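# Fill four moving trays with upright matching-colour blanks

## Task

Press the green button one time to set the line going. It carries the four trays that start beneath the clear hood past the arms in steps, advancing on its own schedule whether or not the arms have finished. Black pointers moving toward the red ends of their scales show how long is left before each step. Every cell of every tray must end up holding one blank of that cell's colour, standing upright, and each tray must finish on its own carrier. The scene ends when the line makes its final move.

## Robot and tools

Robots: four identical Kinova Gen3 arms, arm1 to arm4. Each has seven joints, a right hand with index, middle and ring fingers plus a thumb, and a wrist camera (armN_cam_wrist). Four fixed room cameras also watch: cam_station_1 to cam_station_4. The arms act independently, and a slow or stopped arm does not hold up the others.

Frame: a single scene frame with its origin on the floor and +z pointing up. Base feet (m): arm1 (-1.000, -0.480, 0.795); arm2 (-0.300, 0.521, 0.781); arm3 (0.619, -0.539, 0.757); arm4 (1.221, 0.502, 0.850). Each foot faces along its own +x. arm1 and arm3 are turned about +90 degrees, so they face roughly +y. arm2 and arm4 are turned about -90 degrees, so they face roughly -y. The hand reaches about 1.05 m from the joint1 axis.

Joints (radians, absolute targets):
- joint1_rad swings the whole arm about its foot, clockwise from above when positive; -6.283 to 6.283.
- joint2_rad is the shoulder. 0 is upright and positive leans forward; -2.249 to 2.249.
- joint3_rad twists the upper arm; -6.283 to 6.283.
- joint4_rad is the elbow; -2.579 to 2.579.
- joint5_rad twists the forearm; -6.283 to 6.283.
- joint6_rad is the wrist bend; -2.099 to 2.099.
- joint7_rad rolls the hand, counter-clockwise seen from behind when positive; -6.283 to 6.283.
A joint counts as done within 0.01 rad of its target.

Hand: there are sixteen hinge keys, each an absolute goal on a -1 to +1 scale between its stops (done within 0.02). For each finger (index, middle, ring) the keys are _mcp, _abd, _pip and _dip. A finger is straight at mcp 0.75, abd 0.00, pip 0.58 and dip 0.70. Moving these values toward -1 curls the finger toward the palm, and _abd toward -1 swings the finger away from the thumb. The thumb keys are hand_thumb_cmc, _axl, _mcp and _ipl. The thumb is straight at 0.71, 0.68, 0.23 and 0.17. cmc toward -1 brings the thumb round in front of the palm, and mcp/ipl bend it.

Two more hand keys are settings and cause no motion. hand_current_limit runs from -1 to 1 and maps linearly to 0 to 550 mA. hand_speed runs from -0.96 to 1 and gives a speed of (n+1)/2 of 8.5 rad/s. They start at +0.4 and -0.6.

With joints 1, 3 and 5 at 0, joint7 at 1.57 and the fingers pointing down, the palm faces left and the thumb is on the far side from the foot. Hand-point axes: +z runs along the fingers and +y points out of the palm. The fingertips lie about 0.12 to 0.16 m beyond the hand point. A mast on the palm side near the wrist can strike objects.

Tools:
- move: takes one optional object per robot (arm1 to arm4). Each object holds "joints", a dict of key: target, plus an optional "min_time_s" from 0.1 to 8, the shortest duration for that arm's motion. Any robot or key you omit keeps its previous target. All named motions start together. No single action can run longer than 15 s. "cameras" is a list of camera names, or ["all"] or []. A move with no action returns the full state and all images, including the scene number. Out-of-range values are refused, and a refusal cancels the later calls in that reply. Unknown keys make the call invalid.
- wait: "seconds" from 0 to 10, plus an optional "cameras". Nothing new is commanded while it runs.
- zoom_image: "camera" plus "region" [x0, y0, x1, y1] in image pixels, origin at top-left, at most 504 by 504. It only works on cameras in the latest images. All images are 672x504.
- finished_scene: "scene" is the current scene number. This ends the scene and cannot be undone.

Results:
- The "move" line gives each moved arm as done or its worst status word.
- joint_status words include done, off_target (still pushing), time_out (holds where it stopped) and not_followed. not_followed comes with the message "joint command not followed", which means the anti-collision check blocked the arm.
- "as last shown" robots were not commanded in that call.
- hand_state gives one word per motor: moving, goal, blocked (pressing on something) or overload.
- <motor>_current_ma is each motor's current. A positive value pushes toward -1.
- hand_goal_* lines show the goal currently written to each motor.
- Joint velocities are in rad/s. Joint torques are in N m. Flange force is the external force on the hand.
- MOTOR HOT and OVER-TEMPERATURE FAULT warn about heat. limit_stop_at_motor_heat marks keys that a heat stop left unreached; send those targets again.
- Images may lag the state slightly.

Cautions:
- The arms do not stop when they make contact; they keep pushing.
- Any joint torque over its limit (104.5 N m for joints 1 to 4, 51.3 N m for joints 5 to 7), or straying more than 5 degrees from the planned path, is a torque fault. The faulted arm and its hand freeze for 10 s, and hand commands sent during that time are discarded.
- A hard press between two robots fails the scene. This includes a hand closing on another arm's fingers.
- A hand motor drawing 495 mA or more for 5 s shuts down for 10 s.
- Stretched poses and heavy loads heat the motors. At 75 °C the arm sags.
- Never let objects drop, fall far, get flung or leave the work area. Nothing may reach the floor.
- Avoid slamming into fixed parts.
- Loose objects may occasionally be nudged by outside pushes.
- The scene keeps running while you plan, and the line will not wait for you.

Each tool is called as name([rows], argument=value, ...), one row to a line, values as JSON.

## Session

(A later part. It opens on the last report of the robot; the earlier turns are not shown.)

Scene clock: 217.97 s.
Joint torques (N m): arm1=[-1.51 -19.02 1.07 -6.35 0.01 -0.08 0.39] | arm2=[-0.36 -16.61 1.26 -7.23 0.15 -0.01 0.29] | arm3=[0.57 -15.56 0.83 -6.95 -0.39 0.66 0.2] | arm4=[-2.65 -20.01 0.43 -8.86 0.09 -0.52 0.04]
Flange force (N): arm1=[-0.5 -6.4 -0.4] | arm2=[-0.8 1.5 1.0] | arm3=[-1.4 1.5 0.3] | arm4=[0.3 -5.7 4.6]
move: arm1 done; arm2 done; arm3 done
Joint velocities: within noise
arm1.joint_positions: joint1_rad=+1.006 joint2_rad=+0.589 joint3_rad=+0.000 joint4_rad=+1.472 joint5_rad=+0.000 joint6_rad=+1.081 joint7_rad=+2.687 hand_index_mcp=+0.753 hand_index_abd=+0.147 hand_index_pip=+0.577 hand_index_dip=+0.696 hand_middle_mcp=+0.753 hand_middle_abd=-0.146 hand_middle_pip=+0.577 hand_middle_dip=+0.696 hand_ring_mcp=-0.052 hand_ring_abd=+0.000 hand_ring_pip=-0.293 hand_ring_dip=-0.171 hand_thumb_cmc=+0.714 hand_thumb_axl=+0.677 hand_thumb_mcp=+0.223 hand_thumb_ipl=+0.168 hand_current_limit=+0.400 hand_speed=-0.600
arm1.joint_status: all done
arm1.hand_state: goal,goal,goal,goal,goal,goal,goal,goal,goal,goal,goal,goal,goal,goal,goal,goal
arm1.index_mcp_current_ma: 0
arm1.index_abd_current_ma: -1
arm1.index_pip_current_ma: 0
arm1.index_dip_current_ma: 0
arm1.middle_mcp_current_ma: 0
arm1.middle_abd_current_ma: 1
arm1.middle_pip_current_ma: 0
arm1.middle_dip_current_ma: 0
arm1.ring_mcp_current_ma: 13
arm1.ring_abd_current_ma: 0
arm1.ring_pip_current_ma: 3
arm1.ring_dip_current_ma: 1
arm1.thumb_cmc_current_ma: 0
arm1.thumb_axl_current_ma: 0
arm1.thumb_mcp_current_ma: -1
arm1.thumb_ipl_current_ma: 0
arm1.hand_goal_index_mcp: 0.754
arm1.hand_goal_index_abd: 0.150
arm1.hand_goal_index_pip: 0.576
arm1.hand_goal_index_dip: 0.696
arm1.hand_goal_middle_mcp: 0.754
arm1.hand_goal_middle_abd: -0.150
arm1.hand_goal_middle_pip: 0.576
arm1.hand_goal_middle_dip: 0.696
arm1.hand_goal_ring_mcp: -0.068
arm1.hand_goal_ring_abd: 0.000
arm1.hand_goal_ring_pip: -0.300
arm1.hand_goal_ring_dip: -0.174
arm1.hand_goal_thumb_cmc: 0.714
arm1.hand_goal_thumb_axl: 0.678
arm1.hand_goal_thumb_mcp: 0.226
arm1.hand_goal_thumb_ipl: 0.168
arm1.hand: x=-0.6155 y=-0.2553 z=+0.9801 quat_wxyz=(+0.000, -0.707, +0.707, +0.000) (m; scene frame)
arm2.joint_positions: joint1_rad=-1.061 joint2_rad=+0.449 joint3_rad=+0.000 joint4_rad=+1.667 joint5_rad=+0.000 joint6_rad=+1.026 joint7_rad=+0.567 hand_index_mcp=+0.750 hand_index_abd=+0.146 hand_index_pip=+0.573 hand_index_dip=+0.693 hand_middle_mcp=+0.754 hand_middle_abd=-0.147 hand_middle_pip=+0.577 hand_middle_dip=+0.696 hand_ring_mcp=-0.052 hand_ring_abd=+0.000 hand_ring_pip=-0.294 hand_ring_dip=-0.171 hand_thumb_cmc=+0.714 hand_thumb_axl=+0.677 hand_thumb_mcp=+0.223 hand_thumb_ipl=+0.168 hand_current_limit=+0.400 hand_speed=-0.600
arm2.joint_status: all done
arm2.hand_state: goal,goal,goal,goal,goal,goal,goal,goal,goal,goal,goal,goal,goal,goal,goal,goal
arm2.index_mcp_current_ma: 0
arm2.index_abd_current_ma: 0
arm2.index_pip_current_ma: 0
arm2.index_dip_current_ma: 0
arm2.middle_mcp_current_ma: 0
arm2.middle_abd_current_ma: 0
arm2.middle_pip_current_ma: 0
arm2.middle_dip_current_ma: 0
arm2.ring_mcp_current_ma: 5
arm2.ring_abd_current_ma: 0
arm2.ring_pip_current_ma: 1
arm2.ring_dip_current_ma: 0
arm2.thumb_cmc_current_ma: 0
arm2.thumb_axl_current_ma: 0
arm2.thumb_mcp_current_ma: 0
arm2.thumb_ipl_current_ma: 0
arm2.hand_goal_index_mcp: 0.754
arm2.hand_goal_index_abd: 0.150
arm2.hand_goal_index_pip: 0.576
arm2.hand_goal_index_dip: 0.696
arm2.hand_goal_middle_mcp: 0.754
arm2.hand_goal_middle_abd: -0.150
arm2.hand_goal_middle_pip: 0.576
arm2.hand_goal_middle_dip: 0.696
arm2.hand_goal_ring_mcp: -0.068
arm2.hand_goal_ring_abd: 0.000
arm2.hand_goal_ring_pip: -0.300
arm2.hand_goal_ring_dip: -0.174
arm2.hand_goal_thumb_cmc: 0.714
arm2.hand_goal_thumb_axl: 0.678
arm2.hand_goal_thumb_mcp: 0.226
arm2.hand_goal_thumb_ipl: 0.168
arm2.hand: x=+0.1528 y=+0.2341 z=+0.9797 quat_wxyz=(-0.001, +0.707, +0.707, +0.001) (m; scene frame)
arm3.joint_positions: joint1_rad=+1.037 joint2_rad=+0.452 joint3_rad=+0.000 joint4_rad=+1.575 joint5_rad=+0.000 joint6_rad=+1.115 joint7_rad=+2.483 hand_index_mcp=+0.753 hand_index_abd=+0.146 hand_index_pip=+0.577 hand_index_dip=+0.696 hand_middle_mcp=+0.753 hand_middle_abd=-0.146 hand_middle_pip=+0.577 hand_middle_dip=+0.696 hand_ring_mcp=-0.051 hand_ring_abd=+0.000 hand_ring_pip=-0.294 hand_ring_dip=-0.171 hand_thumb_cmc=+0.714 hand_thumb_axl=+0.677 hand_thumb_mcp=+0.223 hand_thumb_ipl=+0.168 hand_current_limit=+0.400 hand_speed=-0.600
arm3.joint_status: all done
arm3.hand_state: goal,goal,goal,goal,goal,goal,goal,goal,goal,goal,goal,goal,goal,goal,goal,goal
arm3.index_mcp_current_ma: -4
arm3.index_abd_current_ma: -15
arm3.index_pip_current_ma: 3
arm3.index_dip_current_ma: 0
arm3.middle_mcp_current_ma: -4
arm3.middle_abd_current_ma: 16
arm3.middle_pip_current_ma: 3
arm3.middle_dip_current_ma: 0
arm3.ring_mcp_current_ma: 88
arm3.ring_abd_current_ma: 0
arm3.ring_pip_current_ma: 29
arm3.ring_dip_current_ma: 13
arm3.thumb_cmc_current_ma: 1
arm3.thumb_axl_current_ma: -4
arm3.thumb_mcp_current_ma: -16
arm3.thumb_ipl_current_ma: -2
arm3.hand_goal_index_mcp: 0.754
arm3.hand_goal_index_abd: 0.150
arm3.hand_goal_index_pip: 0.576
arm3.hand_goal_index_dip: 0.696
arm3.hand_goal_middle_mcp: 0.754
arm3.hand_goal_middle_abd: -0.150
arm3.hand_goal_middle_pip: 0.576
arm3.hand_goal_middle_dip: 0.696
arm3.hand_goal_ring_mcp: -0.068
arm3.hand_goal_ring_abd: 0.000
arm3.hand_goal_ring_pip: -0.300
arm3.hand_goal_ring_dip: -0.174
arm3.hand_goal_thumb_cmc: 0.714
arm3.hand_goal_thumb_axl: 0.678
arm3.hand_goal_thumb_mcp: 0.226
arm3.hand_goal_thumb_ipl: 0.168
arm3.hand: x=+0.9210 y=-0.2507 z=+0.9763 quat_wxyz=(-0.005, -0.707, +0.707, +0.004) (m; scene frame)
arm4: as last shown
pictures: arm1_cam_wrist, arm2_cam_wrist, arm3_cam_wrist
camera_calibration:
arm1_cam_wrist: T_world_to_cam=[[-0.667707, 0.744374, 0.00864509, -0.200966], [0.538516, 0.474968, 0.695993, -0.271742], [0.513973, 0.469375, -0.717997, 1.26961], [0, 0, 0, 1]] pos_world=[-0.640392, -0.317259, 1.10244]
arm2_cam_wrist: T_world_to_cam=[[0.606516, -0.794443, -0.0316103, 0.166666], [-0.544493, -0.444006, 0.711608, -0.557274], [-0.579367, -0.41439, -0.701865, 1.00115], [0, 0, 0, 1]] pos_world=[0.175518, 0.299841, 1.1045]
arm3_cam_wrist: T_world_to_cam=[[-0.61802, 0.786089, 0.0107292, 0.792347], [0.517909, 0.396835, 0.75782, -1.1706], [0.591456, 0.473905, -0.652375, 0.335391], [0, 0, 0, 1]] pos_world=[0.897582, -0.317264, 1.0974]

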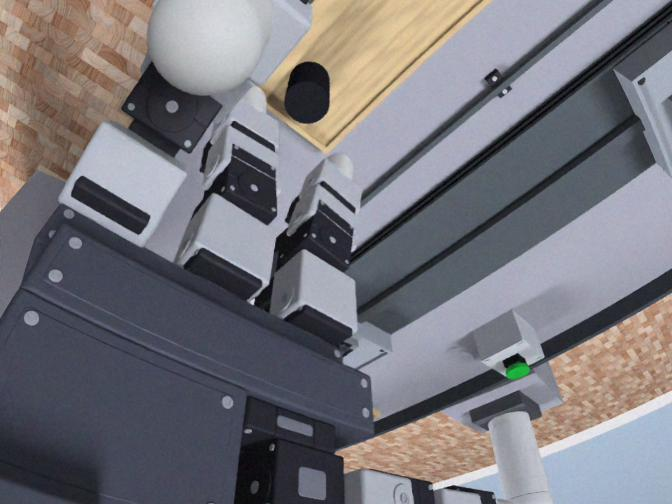

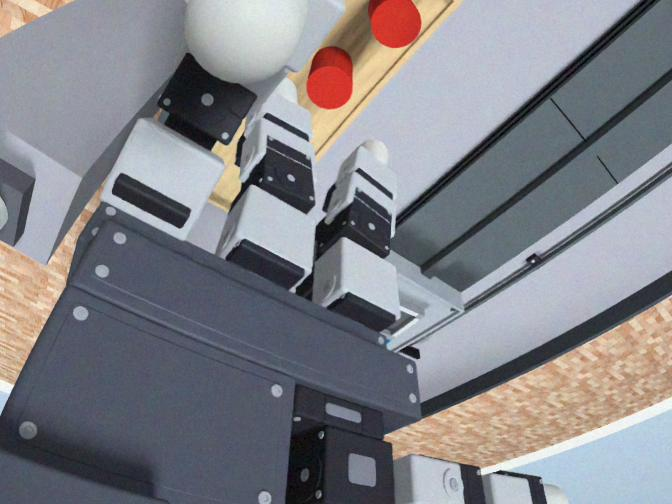

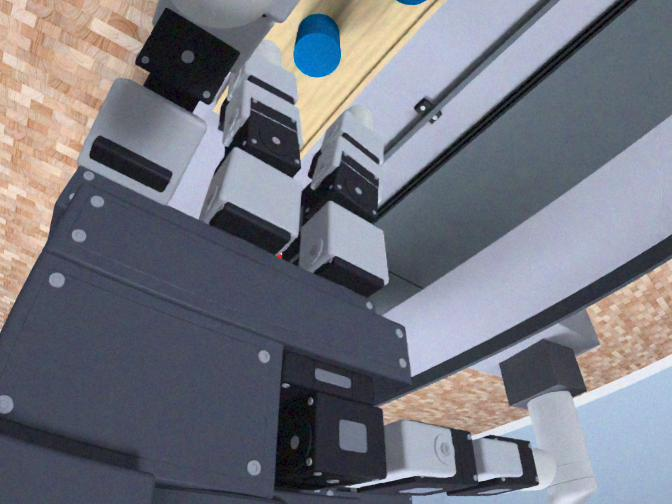

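move(arm1={"joints":{"joint2_rad":0.68719,"joint4_rad":1.56521,"joint6_rad":0.88919},"min_time_s":1.3}, arm2={"joints":{"joint2_rad":0.54959,"joint4_rad":1.76396,"joint6_rad":0.82804},"min_time_s":1.3}, arm3={"joints":{"joint2_rad":0.53413,"joint4_rad":1.67874,"joint6_rad":0.92872},"min_time_s":1.3}, cameras=[])

move(arm1={"joints":{"hand_index_abd":-0.1,"hand_middle_abd":0.1}}, arm2={"joints":{"hand_index_abd":-0.15,"hand_middle_abd":0.15}}, arm3={"joints":{"hand_index_abd":-0.05,"hand_middle_abd":0.05}}, cameras=[])

move(arm1={"joints":{"joint2_rad":0.54801,"joint4_rad":1.40385,"joint6_rad":1.18973},"min_time_s":1.3}, arm2={"joints":{"joint2_rad":0.40406,"joint4_rad":1.59541,"joint6_rad":1.14212},"min_time_s":1.3}, arm3={"joints":{"joint2_rad":0.4149,"joint4_rad":1.496,"joint6_rad":1.23069},"min_time_s":1.3}, cameras=[])

move(arm1={"joints":{"joint1_rad":-0.0902,"joint2_rad":0.44307,"joint4_rad":1.61773,"joint6_rad":1.08079,"joint7_rad":1.5910},"min_time_s":2.4}, arm2={"joints":{"joint1_rad":-0.24062,"joint2_rad":0.5336,"joint4_rad":1.41526,"joint6_rad":1.19273,"joint7_rad":1.38678},"min_time_s":2.4}, arm3={"joints":{"joint1_rad":-0.07947,"joint2_rad":0.5531,"joint4_rad":1.31079,"joint6_rad":1.2777,"joint7_rad":1.36682},"min_time_s":2.4}, cameras=["cam_station_1", "cam_station_2", "cam_station_3", "cam_station_4"])

Scene clock: 224.37 s.
Joint torques (N m): arm1=[-1.44 -19.7 1.07 -5.43 0.02 -0.09 0.33] | arm2=[-0.31 -17.26 1.27 -6.18 0.1 0.01 0.31] | arm3=[0.68 -16.06 0.86 -6.12 -0.39 0.73 0.23] | arm4=[-2.6 -20.02 0.39 -8.96 0.13 -0.46 0.04]
Flange force (N): arm1=[-0.3 -6.6 0.6] | arm2=[-0.7 1.3 1.2] | arm3=[-1.4 1.8 0.4] | arm4=[0.8 -5.6 4.9]
move: arm1 done; arm2 done; arm3 done
Joint velocities: within noise
arm1.joint_positions: joint1_rad=+1.006 joint2_rad=+0.687 joint3_rad=+0.000 joint4_rad=+1.565 joint5_rad=+0.000 joint6_rad=+0.889 joint7_rad=+2.687 hand_index_mcp=+0.753 hand_index_abd=+0.147 hand_index_pip=+0.577 hand_index_dip=+0.696 hand_middle_mcp=+0.753 hand_middle_abd=-0.146 hand_middle_pip=+0.577 hand_middle_dip=+0.696 hand_ring_mcp=-0.052 hand_ring_abd=+0.000 hand_ring_pip=-0.293 hand_ring_dip=-0.171 hand_thumb_cmc=+0.714 hand_thumb_axl=+0.677 hand_thumb_mcp=+0.223 hand_thumb_ipl=+0.168 hand_current_limit=+0.400 hand_speed=-0.600
arm1.joint_status: all done
arm1.hand_state: goal,goal,goal,goal,goal,goal,goal,goal,goal,goal,goal,goal,goal,goal,goal,goal
arm1.index_mcp_current_ma: 0
arm1.index_abd_current_ma: -1
arm1.index_pip_current_ma: 0
arm1.index_dip_current_ma: 0
arm1.middle_mcp_current_ma: 0
arm1.middle_abd_current_ma: 1
arm1.middle_pip_current_ma: 0
arm1.middle_dip_current_ma: 0
arm1.ring_mcp_current_ma: 13
arm1.ring_abd_current_ma: 0
arm1.ring_pip_current_ma: 3
arm1.ring_dip_current_ma: 1
arm1.thumb_cmc_current_ma: 0
arm1.thumb_axl_current_ma: 0
arm1.thumb_mcp_current_ma: -1
arm1.thumb_ipl_current_ma: 0
arm1.hand_goal_index_mcp: 0.754
arm1.hand_goal_index_abd: 0.150
arm1.hand_goal_index_pip: 0.576
arm1.hand_goal_index_dip: 0.696
arm1.hand_goal_middle_mcp: 0.754
arm1.hand_goal_middle_abd: -0.150
arm1.hand_goal_middle_pip: 0.576
arm1.hand_goal_middle_dip: 0.696
arm1.hand_goal_ring_mcp: -0.068
arm1.hand_goal_ring_abd: 0.000
arm1.hand_goal_ring_pip: -0.300
arm1.hand_goal_ring_dip: -0.174
arm1.hand_goal_thumb_cmc: 0.714
arm1.hand_goal_thumb_axl: 0.678
arm1.hand_goal_thumb_mcp: 0.226
arm1.hand_goal_thumb_ipl: 0.168
arm1.hand: x=-0.6154 y=-0.2553 z=+0.9051 quat_wxyz=(+0.000, -0.707, +0.707, +0.000) (m; scene frame)
arm2.joint_positions: joint1_rad=-1.061 joint2_rad=+0.550 joint3_rad=+0.000 joint4_rad=+1.764 joint5_rad=+0.000 joint6_rad=+0.828 joint7_rad=+0.567 hand_index_mcp=+0.750 hand_index_abd=+0.146 hand_index_pip=+0.573 hand_index_dip=+0.693 hand_middle_mcp=+0.754 hand_middle_abd=-0.147 hand_middle_pip=+0.577 hand_middle_dip=+0.696 hand_ring_mcp=-0.052 hand_ring_abd=+0.000 hand_ring_pip=-0.294 hand_ring_dip=-0.171 hand_thumb_cmc=+0.714 hand_thumb_axl=+0.677 hand_thumb_mcp=+0.223 hand_thumb_ipl=+0.168 hand_current_limit=+0.400 hand_speed=-0.600
arm2.joint_status: all done
arm2.hand_state: goal,goal,goal,goal,goal,goal,goal,goal,goal,goal,goal,goal,goal,goal,goal,goal
arm2.index_mcp_current_ma: 0
arm2.index_abd_current_ma: 0
arm2.index_pip_current_ma: 0
arm2.index_dip_current_ma: 0
arm2.middle_mcp_current_ma: 0
arm2.middle_abd_current_ma: 0
arm2.middle_pip_current_ma: 0
arm2.middle_dip_current_ma: 0
arm2.ring_mcp_current_ma: 5
arm2.ring_abd_current_ma: 0
arm2.ring_pip_current_ma: 1
arm2.ring_dip_current_ma: 0
arm2.thumb_cmc_current_ma: 0
arm2.thumb_axl_current_ma: 0
arm2.thumb_mcp_current_ma: 0
arm2.thumb_ipl_current_ma: 0
arm2.hand_goal_index_mcp: 0.754
arm2.hand_goal_index_abd: 0.150
arm2.hand_goal_index_pip: 0.576
arm2.hand_goal_index_dip: 0.696
arm2.hand_goal_middle_mcp: 0.754
arm2.hand_goal_middle_abd: -0.150
arm2.hand_goal_middle_pip: 0.576
arm2.hand_goal_middle_dip: 0.696
arm2.hand_goal_ring_mcp: -0.068
arm2.hand_goal_ring_abd: 0.000
arm2.hand_goal_ring_pip: -0.300
arm2.hand_goal_ring_dip: -0.174
arm2.hand_goal_thumb_cmc: 0.714
arm2.hand_goal_thumb_axl: 0.678
arm2.hand_goal_thumb_mcp: 0.226
arm2.hand_goal_thumb_ipl: 0.168
arm2.hand: x=+0.1528 y=+0.2343 z=+0.9097 quat_wxyz=(-0.001, +0.707, +0.707, +0.001) (m; scene frame)
arm3.joint_positions: joint1_rad=+1.037 joint2_rad=+0.534 joint3_rad=+0.000 joint4_rad=+1.679 joint5_rad=+0.000 joint6_rad=+0.929 joint7_rad=+2.483 hand_index_mcp=+0.753 hand_index_abd=+0.146 hand_index_pip=+0.577 hand_index_dip=+0.696 hand_middle_mcp=+0.753 hand_middle_abd=-0.146 hand_middle_pip=+0.577 hand_middle_dip=+0.696 hand_ring_mcp=-0.051 hand_ring_abd=+0.000 hand_ring_pip=-0.294 hand_ring_dip=-0.171 hand_thumb_cmc=+0.714 hand_thumb_axl=+0.677 hand_thumb_mcp=+0.223 hand_thumb_ipl=+0.168 hand_current_limit=+0.400 hand_speed=-0.600
arm3.joint_status: all done
arm3.hand_state: goal,goal,goal,goal,goal,goal,goal,goal,goal,goal,goal,goal,goal,goal,goal,goal
arm3.index_mcp_current_ma: -4
arm3.index_abd_current_ma: -15
arm3.index_pip_current_ma: 3
arm3.index_dip_current_ma: 0
arm3.middle_mcp_current_ma: -4
arm3.middle_abd_current_ma: 16
arm3.middle_pip_current_ma: 3
arm3.middle_dip_current_ma: 0
arm3.ring_mcp_current_ma: 88
arm3.ring_abd_current_ma: 0
arm3.ring_pip_current_ma: 29
arm3.ring_dip_current_ma: 13
arm3.thumb_cmc_current_ma: 1
arm3.thumb_axl_current_ma: -4
arm3.thumb_mcp_current_ma: -16
arm3.thumb_ipl_current_ma: -2
arm3.hand_goal_index_mcp: 0.754
arm3.hand_goal_index_abd: 0.150
arm3.hand_goal_index_pip: 0.576
arm3.hand_goal_index_dip: 0.696
arm3.hand_goal_middle_mcp: 0.754
arm3.hand_goal_middle_abd: -0.150
arm3.hand_goal_middle_pip: 0.576
arm3.hand_goal_middle_dip: 0.696
arm3.hand_goal_ring_mcp: -0.068
arm3.hand_goal_ring_abd: 0.000
arm3.hand_goal_ring_pip: -0.300
arm3.hand_goal_ring_dip: -0.174
arm3.hand_goal_thumb_cmc: 0.714
arm3.hand_goal_thumb_axl: 0.678
arm3.hand_goal_thumb_mcp: 0.226
arm3.hand_goal_thumb_ipl: 0.168
arm3.hand: x=+0.9201 y=-0.2509 z=+0.9100 quat_wxyz=(-0.005, -0.707, +0.707, +0.004) (m; scene frame)
arm4: as last shown
pictures: none
No camera images: "cameras" was empty.

Scene clock: 224.90 s.
Joint torques (N m): arm1=[-1.59 -20.07 1.06 -5.65 -0.12 -0.13 0.35] | arm2=[0.04 -17.29 1.6 -6.41 0.31 -0.15 0.3] | arm3=[0.82 -16.05 1 -5.97 -0.24 0.82 0.23] | arm4=[-2.58 -19.98 0.46 -8.97 0.06 -0.46 0.02]
Flange force (N): arm1=[0.0 -6.6 1.3] | arm2=[0.2 1.3 1.0] | arm3=[-1.8 1.7 0.4] | arm4=[0.9 -5.6 4.9]
move: arm1 off_target; arm2 off_target; arm3 off_target
Joint velocities: within noise
arm1.joint_positions: joint1_rad=+1.006 joint2_rad=+0.687 joint3_rad=+0.000 joint4_rad=+1.565 joint5_rad=+0.000 joint6_rad=+0.889 joint7_rad=+2.687 hand_index_mcp=+0.753 hand_index_abd=+0.065 hand_index_pip=+0.577 hand_index_dip=+0.696 hand_middle_mcp=+0.753 hand_middle_abd=-0.040 hand_middle_pip=+0.577 hand_middle_dip=+0.696 hand_ring_mcp=-0.052 hand_ring_abd=+0.000 hand_ring_pip=-0.293 hand_ring_dip=-0.171 hand_thumb_cmc=+0.714 hand_thumb_axl=+0.677 hand_thumb_mcp=+0.223 hand_thumb_ipl=+0.168 hand_current_limit=+0.400 hand_speed=-0.600
arm1.joint_status: hand_index_abd off_target (ended at +0.065, target -0.100); hand_middle_abd off_target (ended at -0.040, target +0.100)
arm1.hand_state: goal,blocked,goal,goal,goal,blocked,goal,goal,goal,goal,goal,goal,goal,goal,goal,goal
arm1.index_mcp_current_ma: 0
arm1.index_abd_current_ma: 385
arm1.index_pip_current_ma: 0
arm1.index_dip_current_ma: 0
arm1.middle_mcp_current_ma: 0
arm1.middle_abd_current_ma: -319
arm1.middle_pip_current_ma: 0
arm1.middle_dip_current_ma: 0
arm1.ring_mcp_current_ma: 13
arm1.ring_abd_current_ma: 0
arm1.ring_pip_current_ma: 3
arm1.ring_dip_current_ma: 1
arm1.thumb_cmc_current_ma: 0
arm1.thumb_axl_current_ma: 0
arm1.thumb_mcp_current_ma: -1
arm1.thumb_ipl_current_ma: 0
arm1.hand_goal_index_mcp: 0.754
arm1.hand_goal_index_abd: -0.100
arm1.hand_goal_index_pip: 0.576
arm1.hand_goal_index_dip: 0.696
arm1.hand_goal_middle_mcp: 0.754
arm1.hand_goal_middle_abd: 0.100
arm1.hand_goal_middle_pip: 0.576
arm1.hand_goal_middle_dip: 0.696
arm1.hand_goal_ring_mcp: -0.068
arm1.hand_goal_ring_abd: 0.000
arm1.hand_goal_ring_pip: -0.300
arm1.hand_goal_ring_dip: -0.174
arm1.hand_goal_thumb_cmc: 0.714
arm1.hand_goal_thumb_axl: 0.678
arm1.hand_goal_thumb_mcp: 0.226
arm1.hand_goal_thumb_ipl: 0.168
arm1.hand: x=-0.6155 y=-0.2553 z=+0.9051 quat_wxyz=(+0.000, -0.707, +0.707, +0.000) (m; scene frame)
arm2.joint_positions: joint1_rad=-1.061 joint2_rad=+0.550 joint3_rad=+0.000 joint4_rad=+1.764 joint5_rad=+0.000 joint6_rad=+0.828 joint7_rad=+0.567 hand_index_mcp=+0.750 hand_index_abd=+0.047 hand_index_pip=+0.573 hand_index_dip=+0.693 hand_middle_mcp=+0.754 hand_middle_abd=-0.049 hand_middle_pip=+0.577 hand_middle_dip=+0.696 hand_ring_mcp=-0.052 hand_ring_abd=+0.000 hand_ring_pip=-0.294 hand_ring_dip=-0.171 hand_thumb_cmc=+0.714 hand_thumb_axl=+0.677 hand_thumb_mcp=+0.223 hand_thumb_ipl=+0.168 hand_current_limit=+0.400 hand_speed=-0.600
arm2.joint_status: hand_index_abd off_target (ended at +0.047, target -0.150); hand_middle_abd off_target (ended at -0.049, target +0.150)
arm2.hand_state: goal,blocked,goal,goal,goal,blocked,goal,goal,goal,goal,goal,goal,goal,goal,goal,goal
arm2.index_mcp_current_ma: 0
arm2.index_abd_current_ma: 385
arm2.index_pip_current_ma: 0
arm2.index_dip_current_ma: 0
arm2.middle_mcp_current_ma: 0
arm2.middle_abd_current_ma: -385
arm2.middle_pip_current_ma: 0
arm2.middle_dip_current_ma: 0
arm2.ring_mcp_current_ma: 5
arm2.ring_abd_current_ma: 0
arm2.ring_pip_current_ma: 1
arm2.ring_dip_current_ma: 0
arm2.thumb_cmc_current_ma: 0
arm2.thumb_axl_current_ma: 0
arm2.thumb_mcp_current_ma: 0
arm2.thumb_ipl_current_ma: 0
arm2.hand_goal_index_mcp: 0.754
arm2.hand_goal_index_abd: -0.150
arm2.hand_goal_index_pip: 0.576
arm2.hand_goal_index_dip: 0.696
arm2.hand_goal_middle_mcp: 0.754
arm2.hand_goal_middle_abd: 0.150
arm2.hand_goal_middle_pip: 0.576
arm2.hand_goal_middle_dip: 0.696
arm2.hand_goal_ring_mcp: -0.068
arm2.hand_goal_ring_abd: 0.000
arm2.hand_goal_ring_pip: -0.300
arm2.hand_goal_ring_dip: -0.174
arm2.hand_goal_thumb_cmc: 0.714
arm2.hand_goal_thumb_axl: 0.678
arm2.hand_goal_thumb_mcp: 0.226
arm2.hand_goal_thumb_ipl: 0.168
arm2.hand: x=+0.1528 y=+0.2343 z=+0.9097 quat_wxyz=(-0.001, +0.707, +0.707, +0.001) (m; scene frame)
arm3.joint_positions: joint1_rad=+1.037 joint2_rad=+0.534 joint3_rad=+0.000 joint4_rad=+1.679 joint5_rad=+0.000 joint6_rad=+0.929 joint7_rad=+2.483 hand_index_mcp=+0.753 hand_index_abd=+0.054 hand_index_pip=+0.577 hand_index_dip=+0.696 hand_middle_mcp=+0.753 hand_middle_abd=-0.050 hand_middle_pip=+0.577 hand_middle_dip=+0.696 hand_ring_mcp=-0.051 hand_ring_abd=+0.000 hand_ring_pip=-0.294 hand_ring_dip=-0.171 hand_thumb_cmc=+0.714 hand_thumb_axl=+0.677 hand_thumb_mcp=+0.223 hand_thumb_ipl=+0.168 hand_current_limit=+0.400 hand_speed=-0.600
arm3.joint_status: hand_index_abd off_target (ended at +0.054, target -0.050); hand_middle_abd off_target (ended at -0.050, target +0.050)
arm3.hand_state: goal,blocked,goal,goal,goal,blocked,goal,goal,goal,goal,goal,goal,goal,goal,goal,goal
arm3.index_mcp_current_ma: -4
arm3.index_abd_current_ma: 385
arm3.index_pip_current_ma: 3
arm3.index_dip_current_ma: 0
arm3.middle_mcp_current_ma: -4
arm3.middle_abd_current_ma: -385
arm3.middle_pip_current_ma: 3
arm3.middle_dip_current_ma: 0
arm3.ring_mcp_current_ma: 88
arm3.ring_abd_current_ma: 0
arm3.ring_pip_current_ma: 29
arm3.ring_dip_current_ma: 13
arm3.thumb_cmc_current_ma: 1
arm3.thumb_axl_current_ma: -4
arm3.thumb_mcp_current_ma: -16
arm3.thumb_ipl_current_ma: -2
arm3.hand_goal_index_mcp: 0.754
arm3.hand_goal_index_abd: -0.050
arm3.hand_goal_index_pip: 0.576
arm3.hand_goal_index_dip: 0.696
arm3.hand_goal_middle_mcp: 0.754
arm3.hand_goal_middle_abd: 0.050
arm3.hand_goal_middle_pip: 0.576
arm3.hand_goal_middle_dip: 0.696
arm3.hand_goal_ring_mcp: -0.068
arm3.hand_goal_ring_abd: 0.000
arm3.hand_goal_ring_pip: -0.300
arm3.hand_goal_ring_dip: -0.174
arm3.hand_goal_thumb_cmc: 0.714
arm3.hand_goal_thumb_axl: 0.678
arm3.hand_goal_thumb_mcp: 0.226
arm3.hand_goal_thumb_ipl: 0.168
arm3.hand: x=+0.9201 y=-0.2509 z=+0.9100 quat_wxyz=(-0.005, -0.707, +0.707, +0.004) (m; scene frame)
arm4.joint_positions: joint1_rad=-0.031 joint2_rad=+0.564 joint3_rad=+0.000 joint4_rad=+1.622 joint5_rad=+0.000 joint6_rad=+0.955 joint7_rad=+1.408 hand_index_mcp=+0.753 hand_index_abd=+0.059 hand_index_pip=+0.577 hand_index_dip=+0.696 hand_middle_mcp=+0.753 hand_middle_abd=-0.049 hand_middle_pip=+0.577 hand_middle_dip=+0.696 hand_ring_mcp=-0.052 hand_ring_abd=+0.000 hand_ring_pip=-0.293 hand_ring_dip=-0.171 hand_thumb_cmc=+0.714 hand_thumb_axl=+0.677 hand_thumb_mcp=+0.224 hand_thumb_ipl=+0.168 hand_current_limit=+0.400 hand_speed=-0.600
arm4.joint_status: not commanded
arm4.hand_state: goal,blocked,goal,goal,goal,blocked,goal,goal,goal,goal,goal,goal,goal,goal,goal,goal
arm4.index_mcp_current_ma: -4
arm4.index_abd_current_ma: 385
arm4.index_pip_current_ma: 3
arm4.index_dip_current_ma: 0
arm4.middle_mcp_current_ma: -4
arm4.middle_abd_current_ma: -385
arm4.middle_pip_current_ma: 3
arm4.middle_dip_current_ma: 0
arm4.ring_mcp_current_ma: 80
arm4.ring_abd_current_ma: 0
arm4.ring_pip_current_ma: 34
arm4.ring_dip_current_ma: 12
arm4.thumb_cmc_current_ma: 1
arm4.thumb_axl_current_ma: -4
arm4.thumb_mcp_current_ma: -15
arm4.thumb_ipl_current_ma: -2
arm4.hand_goal_index_mcp: 0.754
arm4.hand_goal_index_abd: -0.050
arm4.hand_goal_index_pip: 0.576
arm4.hand_goal_index_dip: 0.696
arm4.hand_goal_middle_mcp: 0.754
arm4.hand_goal_middle_abd: 0.050
arm4.hand_goal_middle_pip: 0.576
arm4.hand_goal_middle_dip: 0.696
arm4.hand_goal_ring_mcp: -0.068
arm4.hand_goal_ring_abd: 0.000
arm4.hand_goal_ring_pip: -0.300
arm4.hand_goal_ring_dip: -0.174
arm4.hand_goal_thumb_cmc: 0.714
arm4.hand_goal_thumb_axl: 0.678
arm4.hand_goal_thumb_mcp: 0.226
arm4.hand_goal_thumb_ipl: 0.168
arm4.hand: x=+1.3613 y=+0.0009 z=+1.0069 quat_wxyz=(-0.003, +0.707, +0.707, -0.004) (m; scene frame)
pictures: none
No camera images: "cameras" was empty.

Scene clock: 226.50 s.
Joint torques (N m): arm1=[-1.47 -19.51 1.06 -7.03 -0.04 -0.09 0.39] | arm2=[-0.28 -16.89 1.22 -8.04 0.16 0.01 0.33] | arm3=[0.67 -15.81 0.78 -7.66 -0.46 0.72 0.27] | arm4=[-2.63 -20.05 0.41 -9.03 0.09 -0.55 0.03]
Flange force (N): arm1=[-1.0 -7.0 0.3] | arm2=[-0.6 1.9 2.1] | arm3=[-1.6 1.7 1.6] | arm4=[0.8 -5.7 4.8]
move: arm1 done; arm2 done; arm3 done
Joint velocities: within noise
arm1.joint_positions: joint1_rad=+1.006 joint2_rad=+0.548 joint3_rad=+0.000 joint4_rad=+1.404 joint5_rad=+0.000 joint6_rad=+1.190 joint7_rad=+2.687 hand_index_mcp=+0.753 hand_index_abd=+0.065 hand_index_pip=+0.577 hand_index_dip=+0.696 hand_middle_mcp=+0.753 hand_middle_abd=-0.040 hand_middle_pip=+0.577 hand_middle_dip=+0.696 hand_ring_mcp=-0.052 hand_ring_abd=+0.000 hand_ring_pip=-0.293 hand_ring_dip=-0.171 hand_thumb_cmc=+0.714 hand_thumb_axl=+0.677 hand_thumb_mcp=+0.223 hand_thumb_ipl=+0.168 hand_current_limit=+0.400 hand_speed=-0.600
arm1.joint_status: all done
arm1.hand_state: goal,blocked,goal,goal,goal,blocked,goal,goal,goal,goal,goal,goal,goal,goal,goal,goal
arm1.index_mcp_current_ma: 0
arm1.index_abd_current_ma: 385
arm1.index_pip_current_ma: 0
arm1.index_dip_current_ma: 0
arm1.middle_mcp_current_ma: 0
arm1.middle_abd_current_ma: -319
arm1.middle_pip_current_ma: 0
arm1.middle_dip_current_ma: 0
arm1.ring_mcp_current_ma: 13
arm1.ring_abd_current_ma: 0
arm1.ring_pip_current_ma: 3
arm1.ring_dip_current_ma: 1
arm1.thumb_cmc_current_ma: 0
arm1.thumb_axl_current_ma: 0
arm1.thumb_mcp_current_ma: -1
arm1.thumb_ipl_current_ma: 0
arm1.hand_goal_index_mcp: 0.754
arm1.hand_goal_index_abd: -0.100
arm1.hand_goal_index_pip: 0.576
arm1.hand_goal_index_dip: 0.696
arm1.hand_goal_middle_mcp: 0.754
arm1.hand_goal_middle_abd: 0.100
arm1.hand_goal_middle_pip: 0.576
arm1.hand_goal_middle_dip: 0.696
arm1.hand_goal_ring_mcp: -0.068
arm1.hand_goal_ring_abd: 0.000
arm1.hand_goal_ring_pip: -0.300
arm1.hand_goal_ring_dip: -0.174
arm1.hand_goal_thumb_cmc: 0.714
arm1.hand_goal_thumb_axl: 0.678
arm1.hand_goal_thumb_mcp: 0.226
arm1.hand_goal_thumb_ipl: 0.168
arm1.hand: x=-0.6155 y=-0.2552 z=+1.0201 quat_wxyz=(+0.000, -0.707, +0.707, +0.000) (m; scene frame)
arm2.joint_positions: joint1_rad=-1.061 joint2_rad=+0.404 joint3_rad=+0.000 joint4_rad=+1.595 joint5_rad=+0.000 joint6_rad=+1.142 joint7_rad=+0.567 hand_index_mcp=+0.750 hand_index_abd=+0.047 hand_index_pip=+0.573 hand_index_dip=+0.693 hand_middle_mcp=+0.754 hand_middle_abd=-0.048 hand_middle_pip=+0.577 hand_middle_dip=+0.696 hand_ring_mcp=-0.052 hand_ring_abd=+0.000 hand_ring_pip=-0.294 hand_ring_dip=-0.171 hand_thumb_cmc=+0.714 hand_thumb_axl=+0.677 hand_thumb_mcp=+0.223 hand_thumb_ipl=+0.168 hand_current_limit=+0.400 hand_speed=-0.600
arm2.joint_status: all done
arm2.hand_state: goal,blocked,goal,goal,goal,blocked,goal,goal,goal,goal,goal,goal,goal,goal,goal,goal
arm2.index_mcp_current_ma: 0
arm2.index_abd_current_ma: 385
arm2.index_pip_current_ma: 0
arm2.index_dip_current_ma: 0
arm2.middle_mcp_current_ma: 0
arm2.middle_abd_current_ma: -385
arm2.middle_pip_current_ma: 0
arm2.middle_dip_current_ma: 0
arm2.ring_mcp_current_ma: 5
arm2.ring_abd_current_ma: 0
arm2.ring_pip_current_ma: 1
arm2.ring_dip_current_ma: 0
arm2.thumb_cmc_current_ma: 0
arm2.thumb_axl_current_ma: 0
arm2.thumb_mcp_current_ma: 0
arm2.thumb_ipl_current_ma: 0
arm2.hand_goal_index_mcp: 0.754
arm2.hand_goal_index_abd: -0.150
arm2.hand_goal_index_pip: 0.576
arm2.hand_goal_index_dip: 0.696
arm2.hand_goal_middle_mcp: 0.754
arm2.hand_goal_middle_abd: 0.150
arm2.hand_goal_middle_pip: 0.576
arm2.hand_goal_middle_dip: 0.696
arm2.hand_goal_ring_mcp: -0.068
arm2.hand_goal_ring_abd: 0.000
arm2.hand_goal_ring_pip: -0.300
arm2.hand_goal_ring_dip: -0.174
arm2.hand_goal_thumb_cmc: 0.714
arm2.hand_goal_thumb_axl: 0.678
arm2.hand_goal_thumb_mcp: 0.226
arm2.hand_goal_thumb_ipl: 0.168
arm2.hand: x=+0.1528 y=+0.2340 z=+1.0197 quat_wxyz=(-0.001, +0.707, +0.707, +0.001) (m; scene frame)
arm3.joint_positions: joint1_rad=+1.037 joint2_rad=+0.415 joint3_rad=+0.000 joint4_rad=+1.496 joint5_rad=+0.000 joint6_rad=+1.231 joint7_rad=+2.483 hand_index_mcp=+0.753 hand_index_abd=+0.054 hand_index_pip=+0.577 hand_index_dip=+0.696 hand_middle_mcp=+0.753 hand_middle_abd=-0.050 hand_middle_pip=+0.577 hand_middle_dip=+0.696 hand_ring_mcp=-0.051 hand_ring_abd=+0.000 hand_ring_pip=-0.294 hand_ring_dip=-0.171 hand_thumb_cmc=+0.714 hand_thumb_axl=+0.677 hand_thumb_mcp=+0.223 hand_thumb_ipl=+0.168 hand_current_limit=+0.400 hand_speed=-0.600
arm3.joint_status: all done
arm3.hand_state: goal,blocked,goal,goal,goal,blocked,goal,goal,goal,goal,goal,goal,goal,goal,goal,goal
arm3.index_mcp_current_ma: -4
arm3.index_abd_current_ma: 385
arm3.index_pip_current_ma: 3
arm3.index_dip_current_ma: 0
arm3.middle_mcp_current_ma: -4
arm3.middle_abd_current_ma: -385
arm3.middle_pip_current_ma: 3
arm3.middle_dip_current_ma: 0
arm3.ring_mcp_current_ma: 88
arm3.ring_abd_current_ma: 0
arm3.ring_pip_current_ma: 29
arm3.ring_dip_current_ma: 13
arm3.thumb_cmc_current_ma: 1
arm3.thumb_axl_current_ma: -4
arm3.thumb_mcp_current_ma: -16
arm3.thumb_ipl_current_ma: -2
arm3.hand_goal_index_mcp: 0.754
arm3.hand_goal_index_abd: -0.050
arm3.hand_goal_index_pip: 0.576
arm3.hand_goal_index_dip: 0.696
arm3.hand_goal_middle_mcp: 0.754
arm3.hand_goal_middle_abd: 0.050
arm3.hand_goal_middle_pip: 0.576
arm3.hand_goal_middle_dip: 0.696
arm3.hand_goal_ring_mcp: -0.068
arm3.hand_goal_ring_abd: 0.000
arm3.hand_goal_ring_pip: -0.300
arm3.hand_goal_ring_dip: -0.174
arm3.hand_goal_thumb_cmc: 0.714
arm3.hand_goal_thumb_axl: 0.678
arm3.hand_goal_thumb_mcp: 0.226
arm3.hand_goal_thumb_ipl: 0.168
arm3.hand: x=+0.9215 y=-0.2507 z=+1.0163 quat_wxyz=(-0.005, -0.707, +0.707, +0.004) (m; scene frame)
arm4: as last shown
pictures: none
No camera images: "cameras" was empty.

Scene clock: 229.20 s.
Joint torques (N m): arm1=[-1.5 -17.27 1.08 -6.82 -0.07 -0.19 0.42] | arm2=[-0.3 -19.32 1.2 -8.16 0.07 0.03 0.28] | arm3=[0.46 -18.41 0.74 -8.02 -0.45 0.52 0.18] | arm4=[-2.61 -19.95 0.39 -9 0.07 -0.51 0.03]
Flange force (N): arm1=[-5.4 -2.2 0.7] | arm2=[-1.9 0.5 1.9] | arm3=[0.8 1.6 1.6] | arm4=[1.0 -5.7 4.8]
move: arm1 done; arm2 done; arm3 done
Joint velocities: within noise
arm1.joint_positions: joint1_rad=-0.090 joint2_rad=+0.443 joint3_rad=+0.000 joint4_rad=+1.618 joint5_rad=+0.000 joint6_rad=+1.081 joint7_rad=+1.591 hand_index_mcp=+0.753 hand_index_abd=+0.065 hand_index_pip=+0.577 hand_index_dip=+0.696 hand_middle_mcp=+0.753 hand_middle_abd=-0.040 hand_middle_pip=+0.577 hand_middle_dip=+0.696 hand_ring_mcp=-0.052 hand_ring_abd=+0.000 hand_ring_pip=-0.293 hand_ring_dip=-0.171 hand_thumb_cmc=+0.714 hand_thumb_axl=+0.677 hand_thumb_mcp=+0.223 hand_thumb_ipl=+0.168 hand_current_limit=+0.400 hand_speed=-0.600
arm1.joint_status: all done
arm1.hand_state: goal,blocked,goal,goal,goal,blocked,goal,goal,goal,goal,goal,goal,goal,goal,goal,goal
arm1.index_mcp_current_ma: 0
arm1.index_abd_current_ma: 385
arm1.index_pip_current_ma: 0
arm1.index_dip_current_ma: 0
arm1.middle_mcp_current_ma: 0
arm1.middle_abd_current_ma: -319
arm1.middle_pip_current_ma: 0
arm1.middle_dip_current_ma: 0
arm1.ring_mcp_current_ma: 13
arm1.ring_abd_current_ma: 0
arm1.ring_pip_current_ma: 3
arm1.ring_dip_current_ma: 1
arm1.thumb_cmc_current_ma: 0
arm1.thumb_axl_current_ma: 0
arm1.thumb_mcp_current_ma: -1
arm1.thumb_ipl_current_ma: 0
arm1.hand_goal_index_mcp: 0.754
arm1.hand_goal_index_abd: -0.100
arm1.hand_goal_index_pip: 0.576
arm1.hand_goal_index_dip: 0.696
arm1.hand_goal_middle_mcp: 0.754
arm1.hand_goal_middle_abd: 0.100
arm1.hand_goal_middle_pip: 0.576
arm1.hand_goal_middle_dip: 0.696
arm1.hand_goal_ring_mcp: -0.068
arm1.hand_goal_ring_abd: 0.000
arm1.hand_goal_ring_pip: -0.300
arm1.hand_goal_ring_dip: -0.174
arm1.hand_goal_thumb_cmc: 0.714
arm1.hand_goal_thumb_axl: 0.678
arm1.hand_goal_thumb_mcp: 0.226
arm1.hand_goal_thumb_ipl: 0.168
arm1.hand: x=-1.0514 y=-0.0003 z=+1.0098 quat_wxyz=(+0.000, -0.707, +0.707, +0.000) (m; scene frame)
arm2.joint_positions: joint1_rad=-0.241 joint2_rad=+0.534 joint3_rad=+0.000 joint4_rad=+1.415 joint5_rad=+0.000 joint6_rad=+1.193 joint7_rad=+1.387 hand_index_mcp=+0.750 hand_index_abd=+0.047 hand_index_pip=+0.573 hand_index_dip=+0.693 hand_middle_mcp=+0.754 hand_middle_abd=-0.048 hand_middle_pip=+0.577 hand_middle_dip=+0.696 hand_ring_mcp=-0.052 hand_ring_abd=+0.000 hand_ring_pip=-0.294 hand_ring_dip=-0.171 hand_thumb_cmc=+0.714 hand_thumb_axl=+0.677 hand_thumb_mcp=+0.223 hand_thumb_ipl=+0.168 hand_current_limit=+0.400 hand_speed=-0.600
arm2.joint_status: all done
arm2.hand_state: goal,blocked,goal,goal,goal,blocked,goal,goal,goal,goal,goal,goal,goal,goal,goal,goal
arm2.index_mcp_current_ma: 0
arm2.index_abd_current_ma: 385
arm2.index_pip_current_ma: 0
arm2.index_dip_current_ma: 0
arm2.middle_mcp_current_ma: 0
arm2.middle_abd_current_ma: -385
arm2.middle_pip_current_ma: 0
arm2.middle_dip_current_ma: 0
arm2.ring_mcp_current_ma: 5
arm2.ring_abd_current_ma: 0
arm2.ring_pip_current_ma: 1
arm2.ring_dip_current_ma: 0
arm2.thumb_cmc_current_ma: 0
arm2.thumb_axl_current_ma: 0
arm2.thumb_mcp_current_ma: 0
arm2.thumb_ipl_current_ma: 0
arm2.hand_goal_index_mcp: 0.754
arm2.hand_goal_index_abd: -0.150
arm2.hand_goal_index_pip: 0.576
arm2.hand_goal_index_dip: 0.696
arm2.hand_goal_middle_mcp: 0.754
arm2.hand_goal_middle_abd: 0.150
arm2.hand_goal_middle_pip: 0.576
arm2.hand_goal_middle_dip: 0.696
arm2.hand_goal_ring_mcp: -0.068
arm2.hand_goal_ring_abd: 0.000
arm2.hand_goal_ring_pip: -0.300
arm2.hand_goal_ring_dip: -0.174
arm2.hand_goal_thumb_cmc: 0.714
arm2.hand_goal_thumb_axl: 0.678
arm2.hand_goal_thumb_mcp: 0.226
arm2.hand_goal_thumb_ipl: 0.168
arm2.hand: x=-0.1466 y=-0.0049 z=+1.0090 quat_wxyz=(-0.001, +0.707, +0.707, +0.001) (m; scene frame)
arm3.joint_positions: joint1_rad=-0.079 joint2_rad=+0.553 joint3_rad=+0.000 joint4_rad=+1.311 joint5_rad=+0.000 joint6_rad=+1.278 joint7_rad=+1.367 hand_index_mcp=+0.753 hand_index_abd=+0.054 hand_index_pip=+0.577 hand_index_dip=+0.696 hand_middle_mcp=+0.753 hand_middle_abd=-0.050 hand_middle_pip=+0.577 hand_middle_dip=+0.696 hand_ring_mcp=-0.051 hand_ring_abd=+0.000 hand_ring_pip=-0.294 hand_ring_dip=-0.171 hand_thumb_cmc=+0.714 hand_thumb_axl=+0.677 hand_thumb_mcp=+0.223 hand_thumb_ipl=+0.168 hand_current_limit=+0.400 hand_speed=-0.600
arm3.joint_status: all done
arm3.hand_state: goal,blocked,goal,goal,goal,blocked,goal,goal,goal,goal,goal,goal,goal,goal,goal,goal
arm3.index_mcp_current_ma: -4
arm3.index_abd_current_ma: 385
arm3.index_pip_current_ma: 3
arm3.index_dip_current_ma: 0
arm3.middle_mcp_current_ma: -4
arm3.middle_abd_current_ma: -385
arm3.middle_pip_current_ma: 3
arm3.middle_dip_current_ma: 0
arm3.ring_mcp_current_ma: 88
arm3.ring_abd_current_ma: 0
arm3.ring_pip_current_ma: 29
arm3.ring_dip_current_ma: 13
arm3.thumb_cmc_current_ma: 1
arm3.thumb_axl_current_ma: -4
arm3.thumb_mcp_current_ma: -16
arm3.thumb_ipl_current_ma: -2
arm3.hand_goal_index_mcp: 0.754
arm3.hand_goal_index_abd: -0.050
arm3.hand_goal_index_pip: 0.576
arm3.hand_goal_index_dip: 0.696
arm3.hand_goal_middle_mcp: 0.754
arm3.hand_goal_middle_abd: 0.050
arm3.hand_goal_middle_pip: 0.576
arm3.hand_goal_middle_dip: 0.696
arm3.hand_goal_ring_mcp: -0.068
arm3.hand_goal_ring_abd: 0.000
arm3.hand_goal_ring_pip: -0.300
arm3.hand_goal_ring_dip: -0.174
arm3.hand_goal_thumb_cmc: 0.714
arm3.hand_goal_thumb_axl: 0.678
arm3.hand_goal_thumb_mcp: 0.226
arm3.hand_goal_thumb_ipl: 0.168
arm3.hand: x=+0.4561 y=+0.0000 z=+1.0090 quat_wxyz=(-0.005, -0.707, +0.707, +0.004) (m; scene frame)
arm4: as last shown
pictures: cam_station_1, cam_station_2, cam_station_3, cam_station_4

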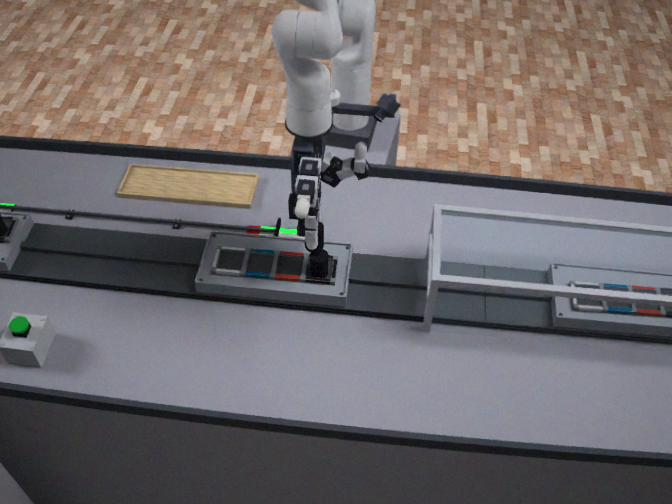

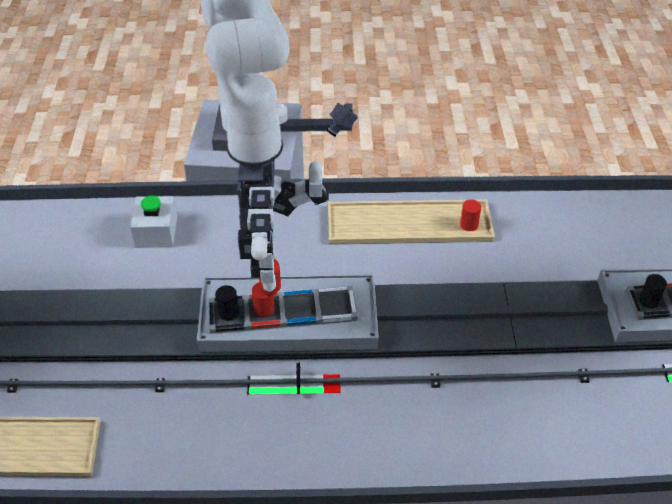

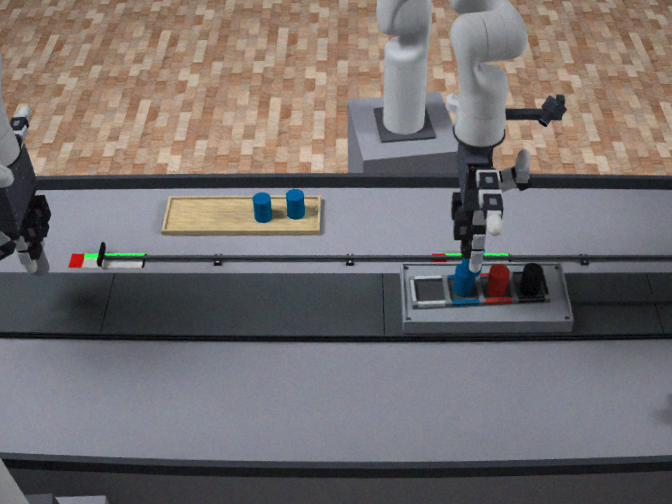

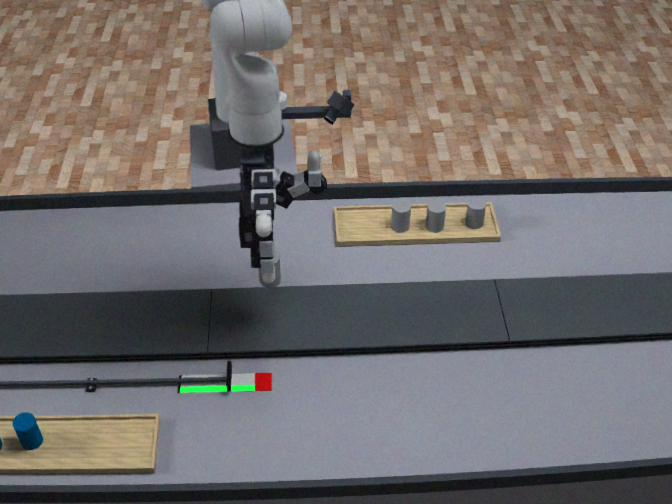

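wait(seconds=10, cameras=["cam_station_2"])

Scene clock: 246.07 s.
Joint torques (N m): arm1=[-1.54 -17.26 1.04 -6.78 -0.03 -0.23 0.37] | arm2=[-0.22 -19.31 1.33 -8.16 0.09 0.04 0.28] | arm3=[0.45 -18.34 0.75 -8.02 -0.43 0.53 0.21] | arm4=[-2.56 -19.99 0.43 -8.91 0.09 -0.49 0.01]
Flange force (N): arm1=[-5.5 -2.4 0.5] | arm2=[-1.8 0.6 1.9] | arm3=[1.0 1.6 1.6] | arm4=[0.6 -5.6 4.8]
Joint velocities: within noise
arm1.joint_positions: joint1_rad=-0.090 joint2_rad=+0.443 joint3_rad=+0.000 joint4_rad=+1.618 joint5_rad=+0.000 joint6_rad=+1.081 joint7_rad=+1.591 hand_index_mcp=+0.753 hand_index_abd=+0.065 hand_index_pip=+0.577 hand_index_dip=+0.696 hand_middle_mcp=+0.753 hand_middle_abd=-0.040 hand_middle_pip=+0.577 hand_middle_dip=+0.696 hand_ring_mcp=-0.052 hand_ring_abd=+0.000 hand_ring_pip=-0.293 hand_ring_dip=-0.171 hand_thumb_cmc=+0.714 hand_thumb_axl=+0.677 hand_thumb_mcp=+0.223 hand_thumb_ipl=+0.168 hand_current_limit=+0.400 hand_speed=-0.600
arm1.joint_status: all done
arm1.hand_state: goal,blocked,goal,goal,goal,blocked,goal,goal,goal,goal,goal,goal,goal,goal,goal,goal
arm1.index_mcp_current_ma: 0
arm1.index_abd_current_ma: 385
arm1.index_pip_current_ma: 0
arm1.index_dip_current_ma: 0
arm1.middle_mcp_current_ma: 0
arm1.middle_abd_current_ma: -319
arm1.middle_pip_current_ma: 0
arm1.middle_dip_current_ma: 0
arm1.ring_mcp_current_ma: 13
arm1.ring_abd_current_ma: 0
arm1.ring_pip_current_ma: 3
arm1.ring_dip_current_ma: 1
arm1.thumb_cmc_current_ma: 0
arm1.thumb_axl_current_ma: 0
arm1.thumb_mcp_current_ma: -1
arm1.thumb_ipl_current_ma: 0
arm1.hand_goal_index_mcp: 0.754
arm1.hand_goal_index_abd: -0.100
arm1.hand_goal_index_pip: 0.576
arm1.hand_goal_index_dip: 0.696
arm1.hand_goal_middle_mcp: 0.754
arm1.hand_goal_middle_abd: 0.100
arm1.hand_goal_middle_pip: 0.576
arm1.hand_goal_middle_dip: 0.696
arm1.hand_goal_ring_mcp: -0.068
arm1.hand_goal_ring_abd: 0.000
arm1.hand_goal_ring_pip: -0.300
arm1.hand_goal_ring_dip: -0.174
arm1.hand_goal_thumb_cmc: 0.714
arm1.hand_goal_thumb_axl: 0.678
arm1.hand_goal_thumb_mcp: 0.226
arm1.hand_goal_thumb_ipl: 0.168
arm1.hand: x=-1.0514 y=-0.0003 z=+1.0098 quat_wxyz=(+0.000, -0.707, +0.707, +0.000) (m; scene frame)
arm2.joint_positions: joint1_rad=-0.241 joint2_rad=+0.534 joint3_rad=+0.000 joint4_rad=+1.415 joint5_rad=+0.000 joint6_rad=+1.193 joint7_rad=+1.387 hand_index_mcp=+0.750 hand_index_abd=+0.047 hand_index_pip=+0.573 hand_index_dip=+0.693 hand_middle_mcp=+0.754 hand_middle_abd=-0.048 hand_middle_pip=+0.577 hand_middle_dip=+0.696 hand_ring_mcp=-0.052 hand_ring_abd=+0.000 hand_ring_pip=-0.294 hand_ring_dip=-0.171 hand_thumb_cmc=+0.714 hand_thumb_axl=+0.677 hand_thumb_mcp=+0.223 hand_thumb_ipl=+0.168 hand_current_limit=+0.400 hand_speed=-0.600
arm2.joint_status: all done
arm2.hand_state: goal,blocked,goal,goal,goal,blocked,goal,goal,goal,goal,goal,goal,goal,goal,goal,goal
arm2.index_mcp_current_ma: 0
arm2.index_abd_current_ma: 385
arm2.index_pip_current_ma: 0
arm2.index_dip_current_ma: 0
arm2.middle_mcp_current_ma: 0
arm2.middle_abd_current_ma: -385
arm2.middle_pip_current_ma: 0
arm2.middle_dip_current_ma: 0
arm2.ring_mcp_current_ma: 5
arm2.ring_abd_current_ma: 0
arm2.ring_pip_current_ma: 1
arm2.ring_dip_current_ma: 0
arm2.thumb_cmc_current_ma: 0
arm2.thumb_axl_current_ma: 0
arm2.thumb_mcp_current_ma: 0
arm2.thumb_ipl_current_ma: 0
arm2.hand_goal_index_mcp: 0.754
arm2.hand_goal_index_abd: -0.150
arm2.hand_goal_index_pip: 0.576
arm2.hand_goal_index_dip: 0.696
arm2.hand_goal_middle_mcp: 0.754
arm2.hand_goal_middle_abd: 0.150
arm2.hand_goal_middle_pip: 0.576
arm2.hand_goal_middle_dip: 0.696
arm2.hand_goal_ring_mcp: -0.068
arm2.hand_goal_ring_abd: 0.000
arm2.hand_goal_ring_pip: -0.300
arm2.hand_goal_ring_dip: -0.174
arm2.hand_goal_thumb_cmc: 0.714
arm2.hand_goal_thumb_axl: 0.678
arm2.hand_goal_thumb_mcp: 0.226
arm2.hand_goal_thumb_ipl: 0.168
arm2.hand: x=-0.1466 y=-0.0049 z=+1.0090 quat_wxyz=(-0.001, +0.707, +0.707, +0.001) (m; scene frame)
arm3.joint_positions: joint1_rad=-0.079 joint2_rad=+0.553 joint3_rad=+0.000 joint4_rad=+1.311 joint5_rad=+0.000 joint6_rad=+1.278 joint7_rad=+1.367 hand_index_mcp=+0.753 hand_index_abd=+0.054 hand_index_pip=+0.577 hand_index_dip=+0.696 hand_middle_mcp=+0.753 hand_middle_abd=-0.050 hand_middle_pip=+0.577 hand_middle_dip=+0.696 hand_ring_mcp=-0.051 hand_ring_abd=+0.000 hand_ring_pip=-0.294 hand_ring_dip=-0.171 hand_thumb_cmc=+0.714 hand_thumb_axl=+0.677 hand_thumb_mcp=+0.223 hand_thumb_ipl=+0.168 hand_current_limit=+0.400 hand_speed=-0.600
arm3.joint_status: all done
arm3.hand_state: goal,blocked,goal,goal,goal,blocked,goal,goal,goal,goal,goal,goal,goal,goal,goal,goal
arm3.index_mcp_current_ma: -4
arm3.index_abd_current_ma: 385
arm3.index_pip_current_ma: 3
arm3.index_dip_current_ma: 0
arm3.middle_mcp_current_ma: -4
arm3.middle_abd_current_ma: -385
arm3.middle_pip_current_ma: 3
arm3.middle_dip_current_ma: 0
arm3.ring_mcp_current_ma: 88
arm3.ring_abd_current_ma: 0
arm3.ring_pip_current_ma: 29
arm3.ring_dip_current_ma: 13
arm3.thumb_cmc_current_ma: 1
arm3.thumb_axl_current_ma: -4
arm3.thumb_mcp_current_ma: -16
arm3.thumb_ipl_current_ma: -2
arm3.hand_goal_index_mcp: 0.754
arm3.hand_goal_index_abd: -0.050
arm3.hand_goal_index_pip: 0.576
arm3.hand_goal_index_dip: 0.696
arm3.hand_goal_middle_mcp: 0.754
arm3.hand_goal_middle_abd: 0.050
arm3.hand_goal_middle_pip: 0.576
arm3.hand_goal_middle_dip: 0.696
arm3.hand_goal_ring_mcp: -0.068
arm3.hand_goal_ring_abd: 0.000
arm3.hand_goal_ring_pip: -0.300
arm3.hand_goal_ring_dip: -0.174
arm3.hand_goal_thumb_cmc: 0.714
arm3.hand_goal_thumb_axl: 0.678
arm3.hand_goal_thumb_mcp: 0.226
arm3.hand_goal_thumb_ipl: 0.168
arm3.hand: x=+0.4561 y=+0.0000 z=+1.0090 quat_wxyz=(-0.005, -0.707, +0.707, +0.004) (m; scene frame)
arm4.joint_positions: joint1_rad=-0.031 joint2_rad=+0.564 joint3_rad=+0.000 joint4_rad=+1.622 joint5_rad=+0.000 joint6_rad=+0.955 joint7_rad=+1.408 hand_index_mcp=+0.753 hand_index_abd=+0.059 hand_index_pip=+0.577 hand_index_dip=+0.696 hand_middle_mcp=+0.753 hand_middle_abd=-0.049 hand_middle_pip=+0.577 hand_middle_dip=+0.696 hand_ring_mcp=-0.052 hand_ring_abd=+0.000 hand_ring_pip=-0.293 hand_ring_dip=-0.171 hand_thumb_cmc=+0.714 hand_thumb_axl=+0.677 hand_thumb_mcp=+0.224 hand_thumb_ipl=+0.168 hand_current_limit=+0.400 hand_speed=-0.600
arm4.joint_status: not commanded
arm4.hand_state: goal,blocked,goal,goal,goal,blocked,goal,goal,goal,goal,goal,goal,goal,goal,goal,goal
arm4.index_mcp_current_ma: -4
arm4.index_abd_current_ma: 385
arm4.index_pip_current_ma: 3
arm4.index_dip_current_ma: 0
arm4.middle_mcp_current_ma: -4
arm4.middle_abd_current_ma: -385
arm4.middle_pip_current_ma: 3
arm4.middle_dip_current_ma: 0
arm4.ring_mcp_current_ma: 80
arm4.ring_abd_current_ma: 0
arm4.ring_pip_current_ma: 34
arm4.ring_dip_current_ma: 12
arm4.thumb_cmc_current_ma: 1
arm4.thumb_axl_current_ma: -4
arm4.thumb_mcp_current_ma: -15
arm4.thumb_ipl_current_ma: -2
arm4.hand_goal_index_mcp: 0.754
arm4.hand_goal_index_abd: -0.050
arm4.hand_goal_index_pip: 0.576
arm4.hand_goal_index_dip: 0.696
arm4.hand_goal_middle_mcp: 0.754
arm4.hand_goal_middle_abd: 0.050
arm4.hand_goal_middle_pip: 0.576
arm4.hand_goal_middle_dip: 0.696
arm4.hand_goal_ring_mcp: -0.068
arm4.hand_goal_ring_abd: 0.000
arm4.hand_goal_ring_pip: -0.300
arm4.hand_goal_ring_dip: -0.174
arm4.hand_goal_thumb_cmc: 0.714
arm4.hand_goal_thumb_axl: 0.678
arm4.hand_goal_thumb_mcp: 0.226
arm4.hand_goal_thumb_ipl: 0.168
arm4.hand: x=+1.3613 y=+0.0009 z=+1.0069 quat_wxyz=(-0.003, +0.707, +0.707, -0.004) (m; scene frame)
wait: 10.00 s; at rest from the start
pictures: cam_station_2

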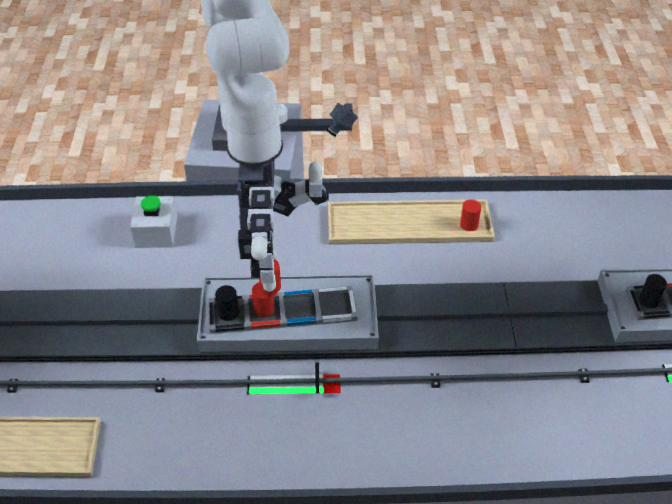

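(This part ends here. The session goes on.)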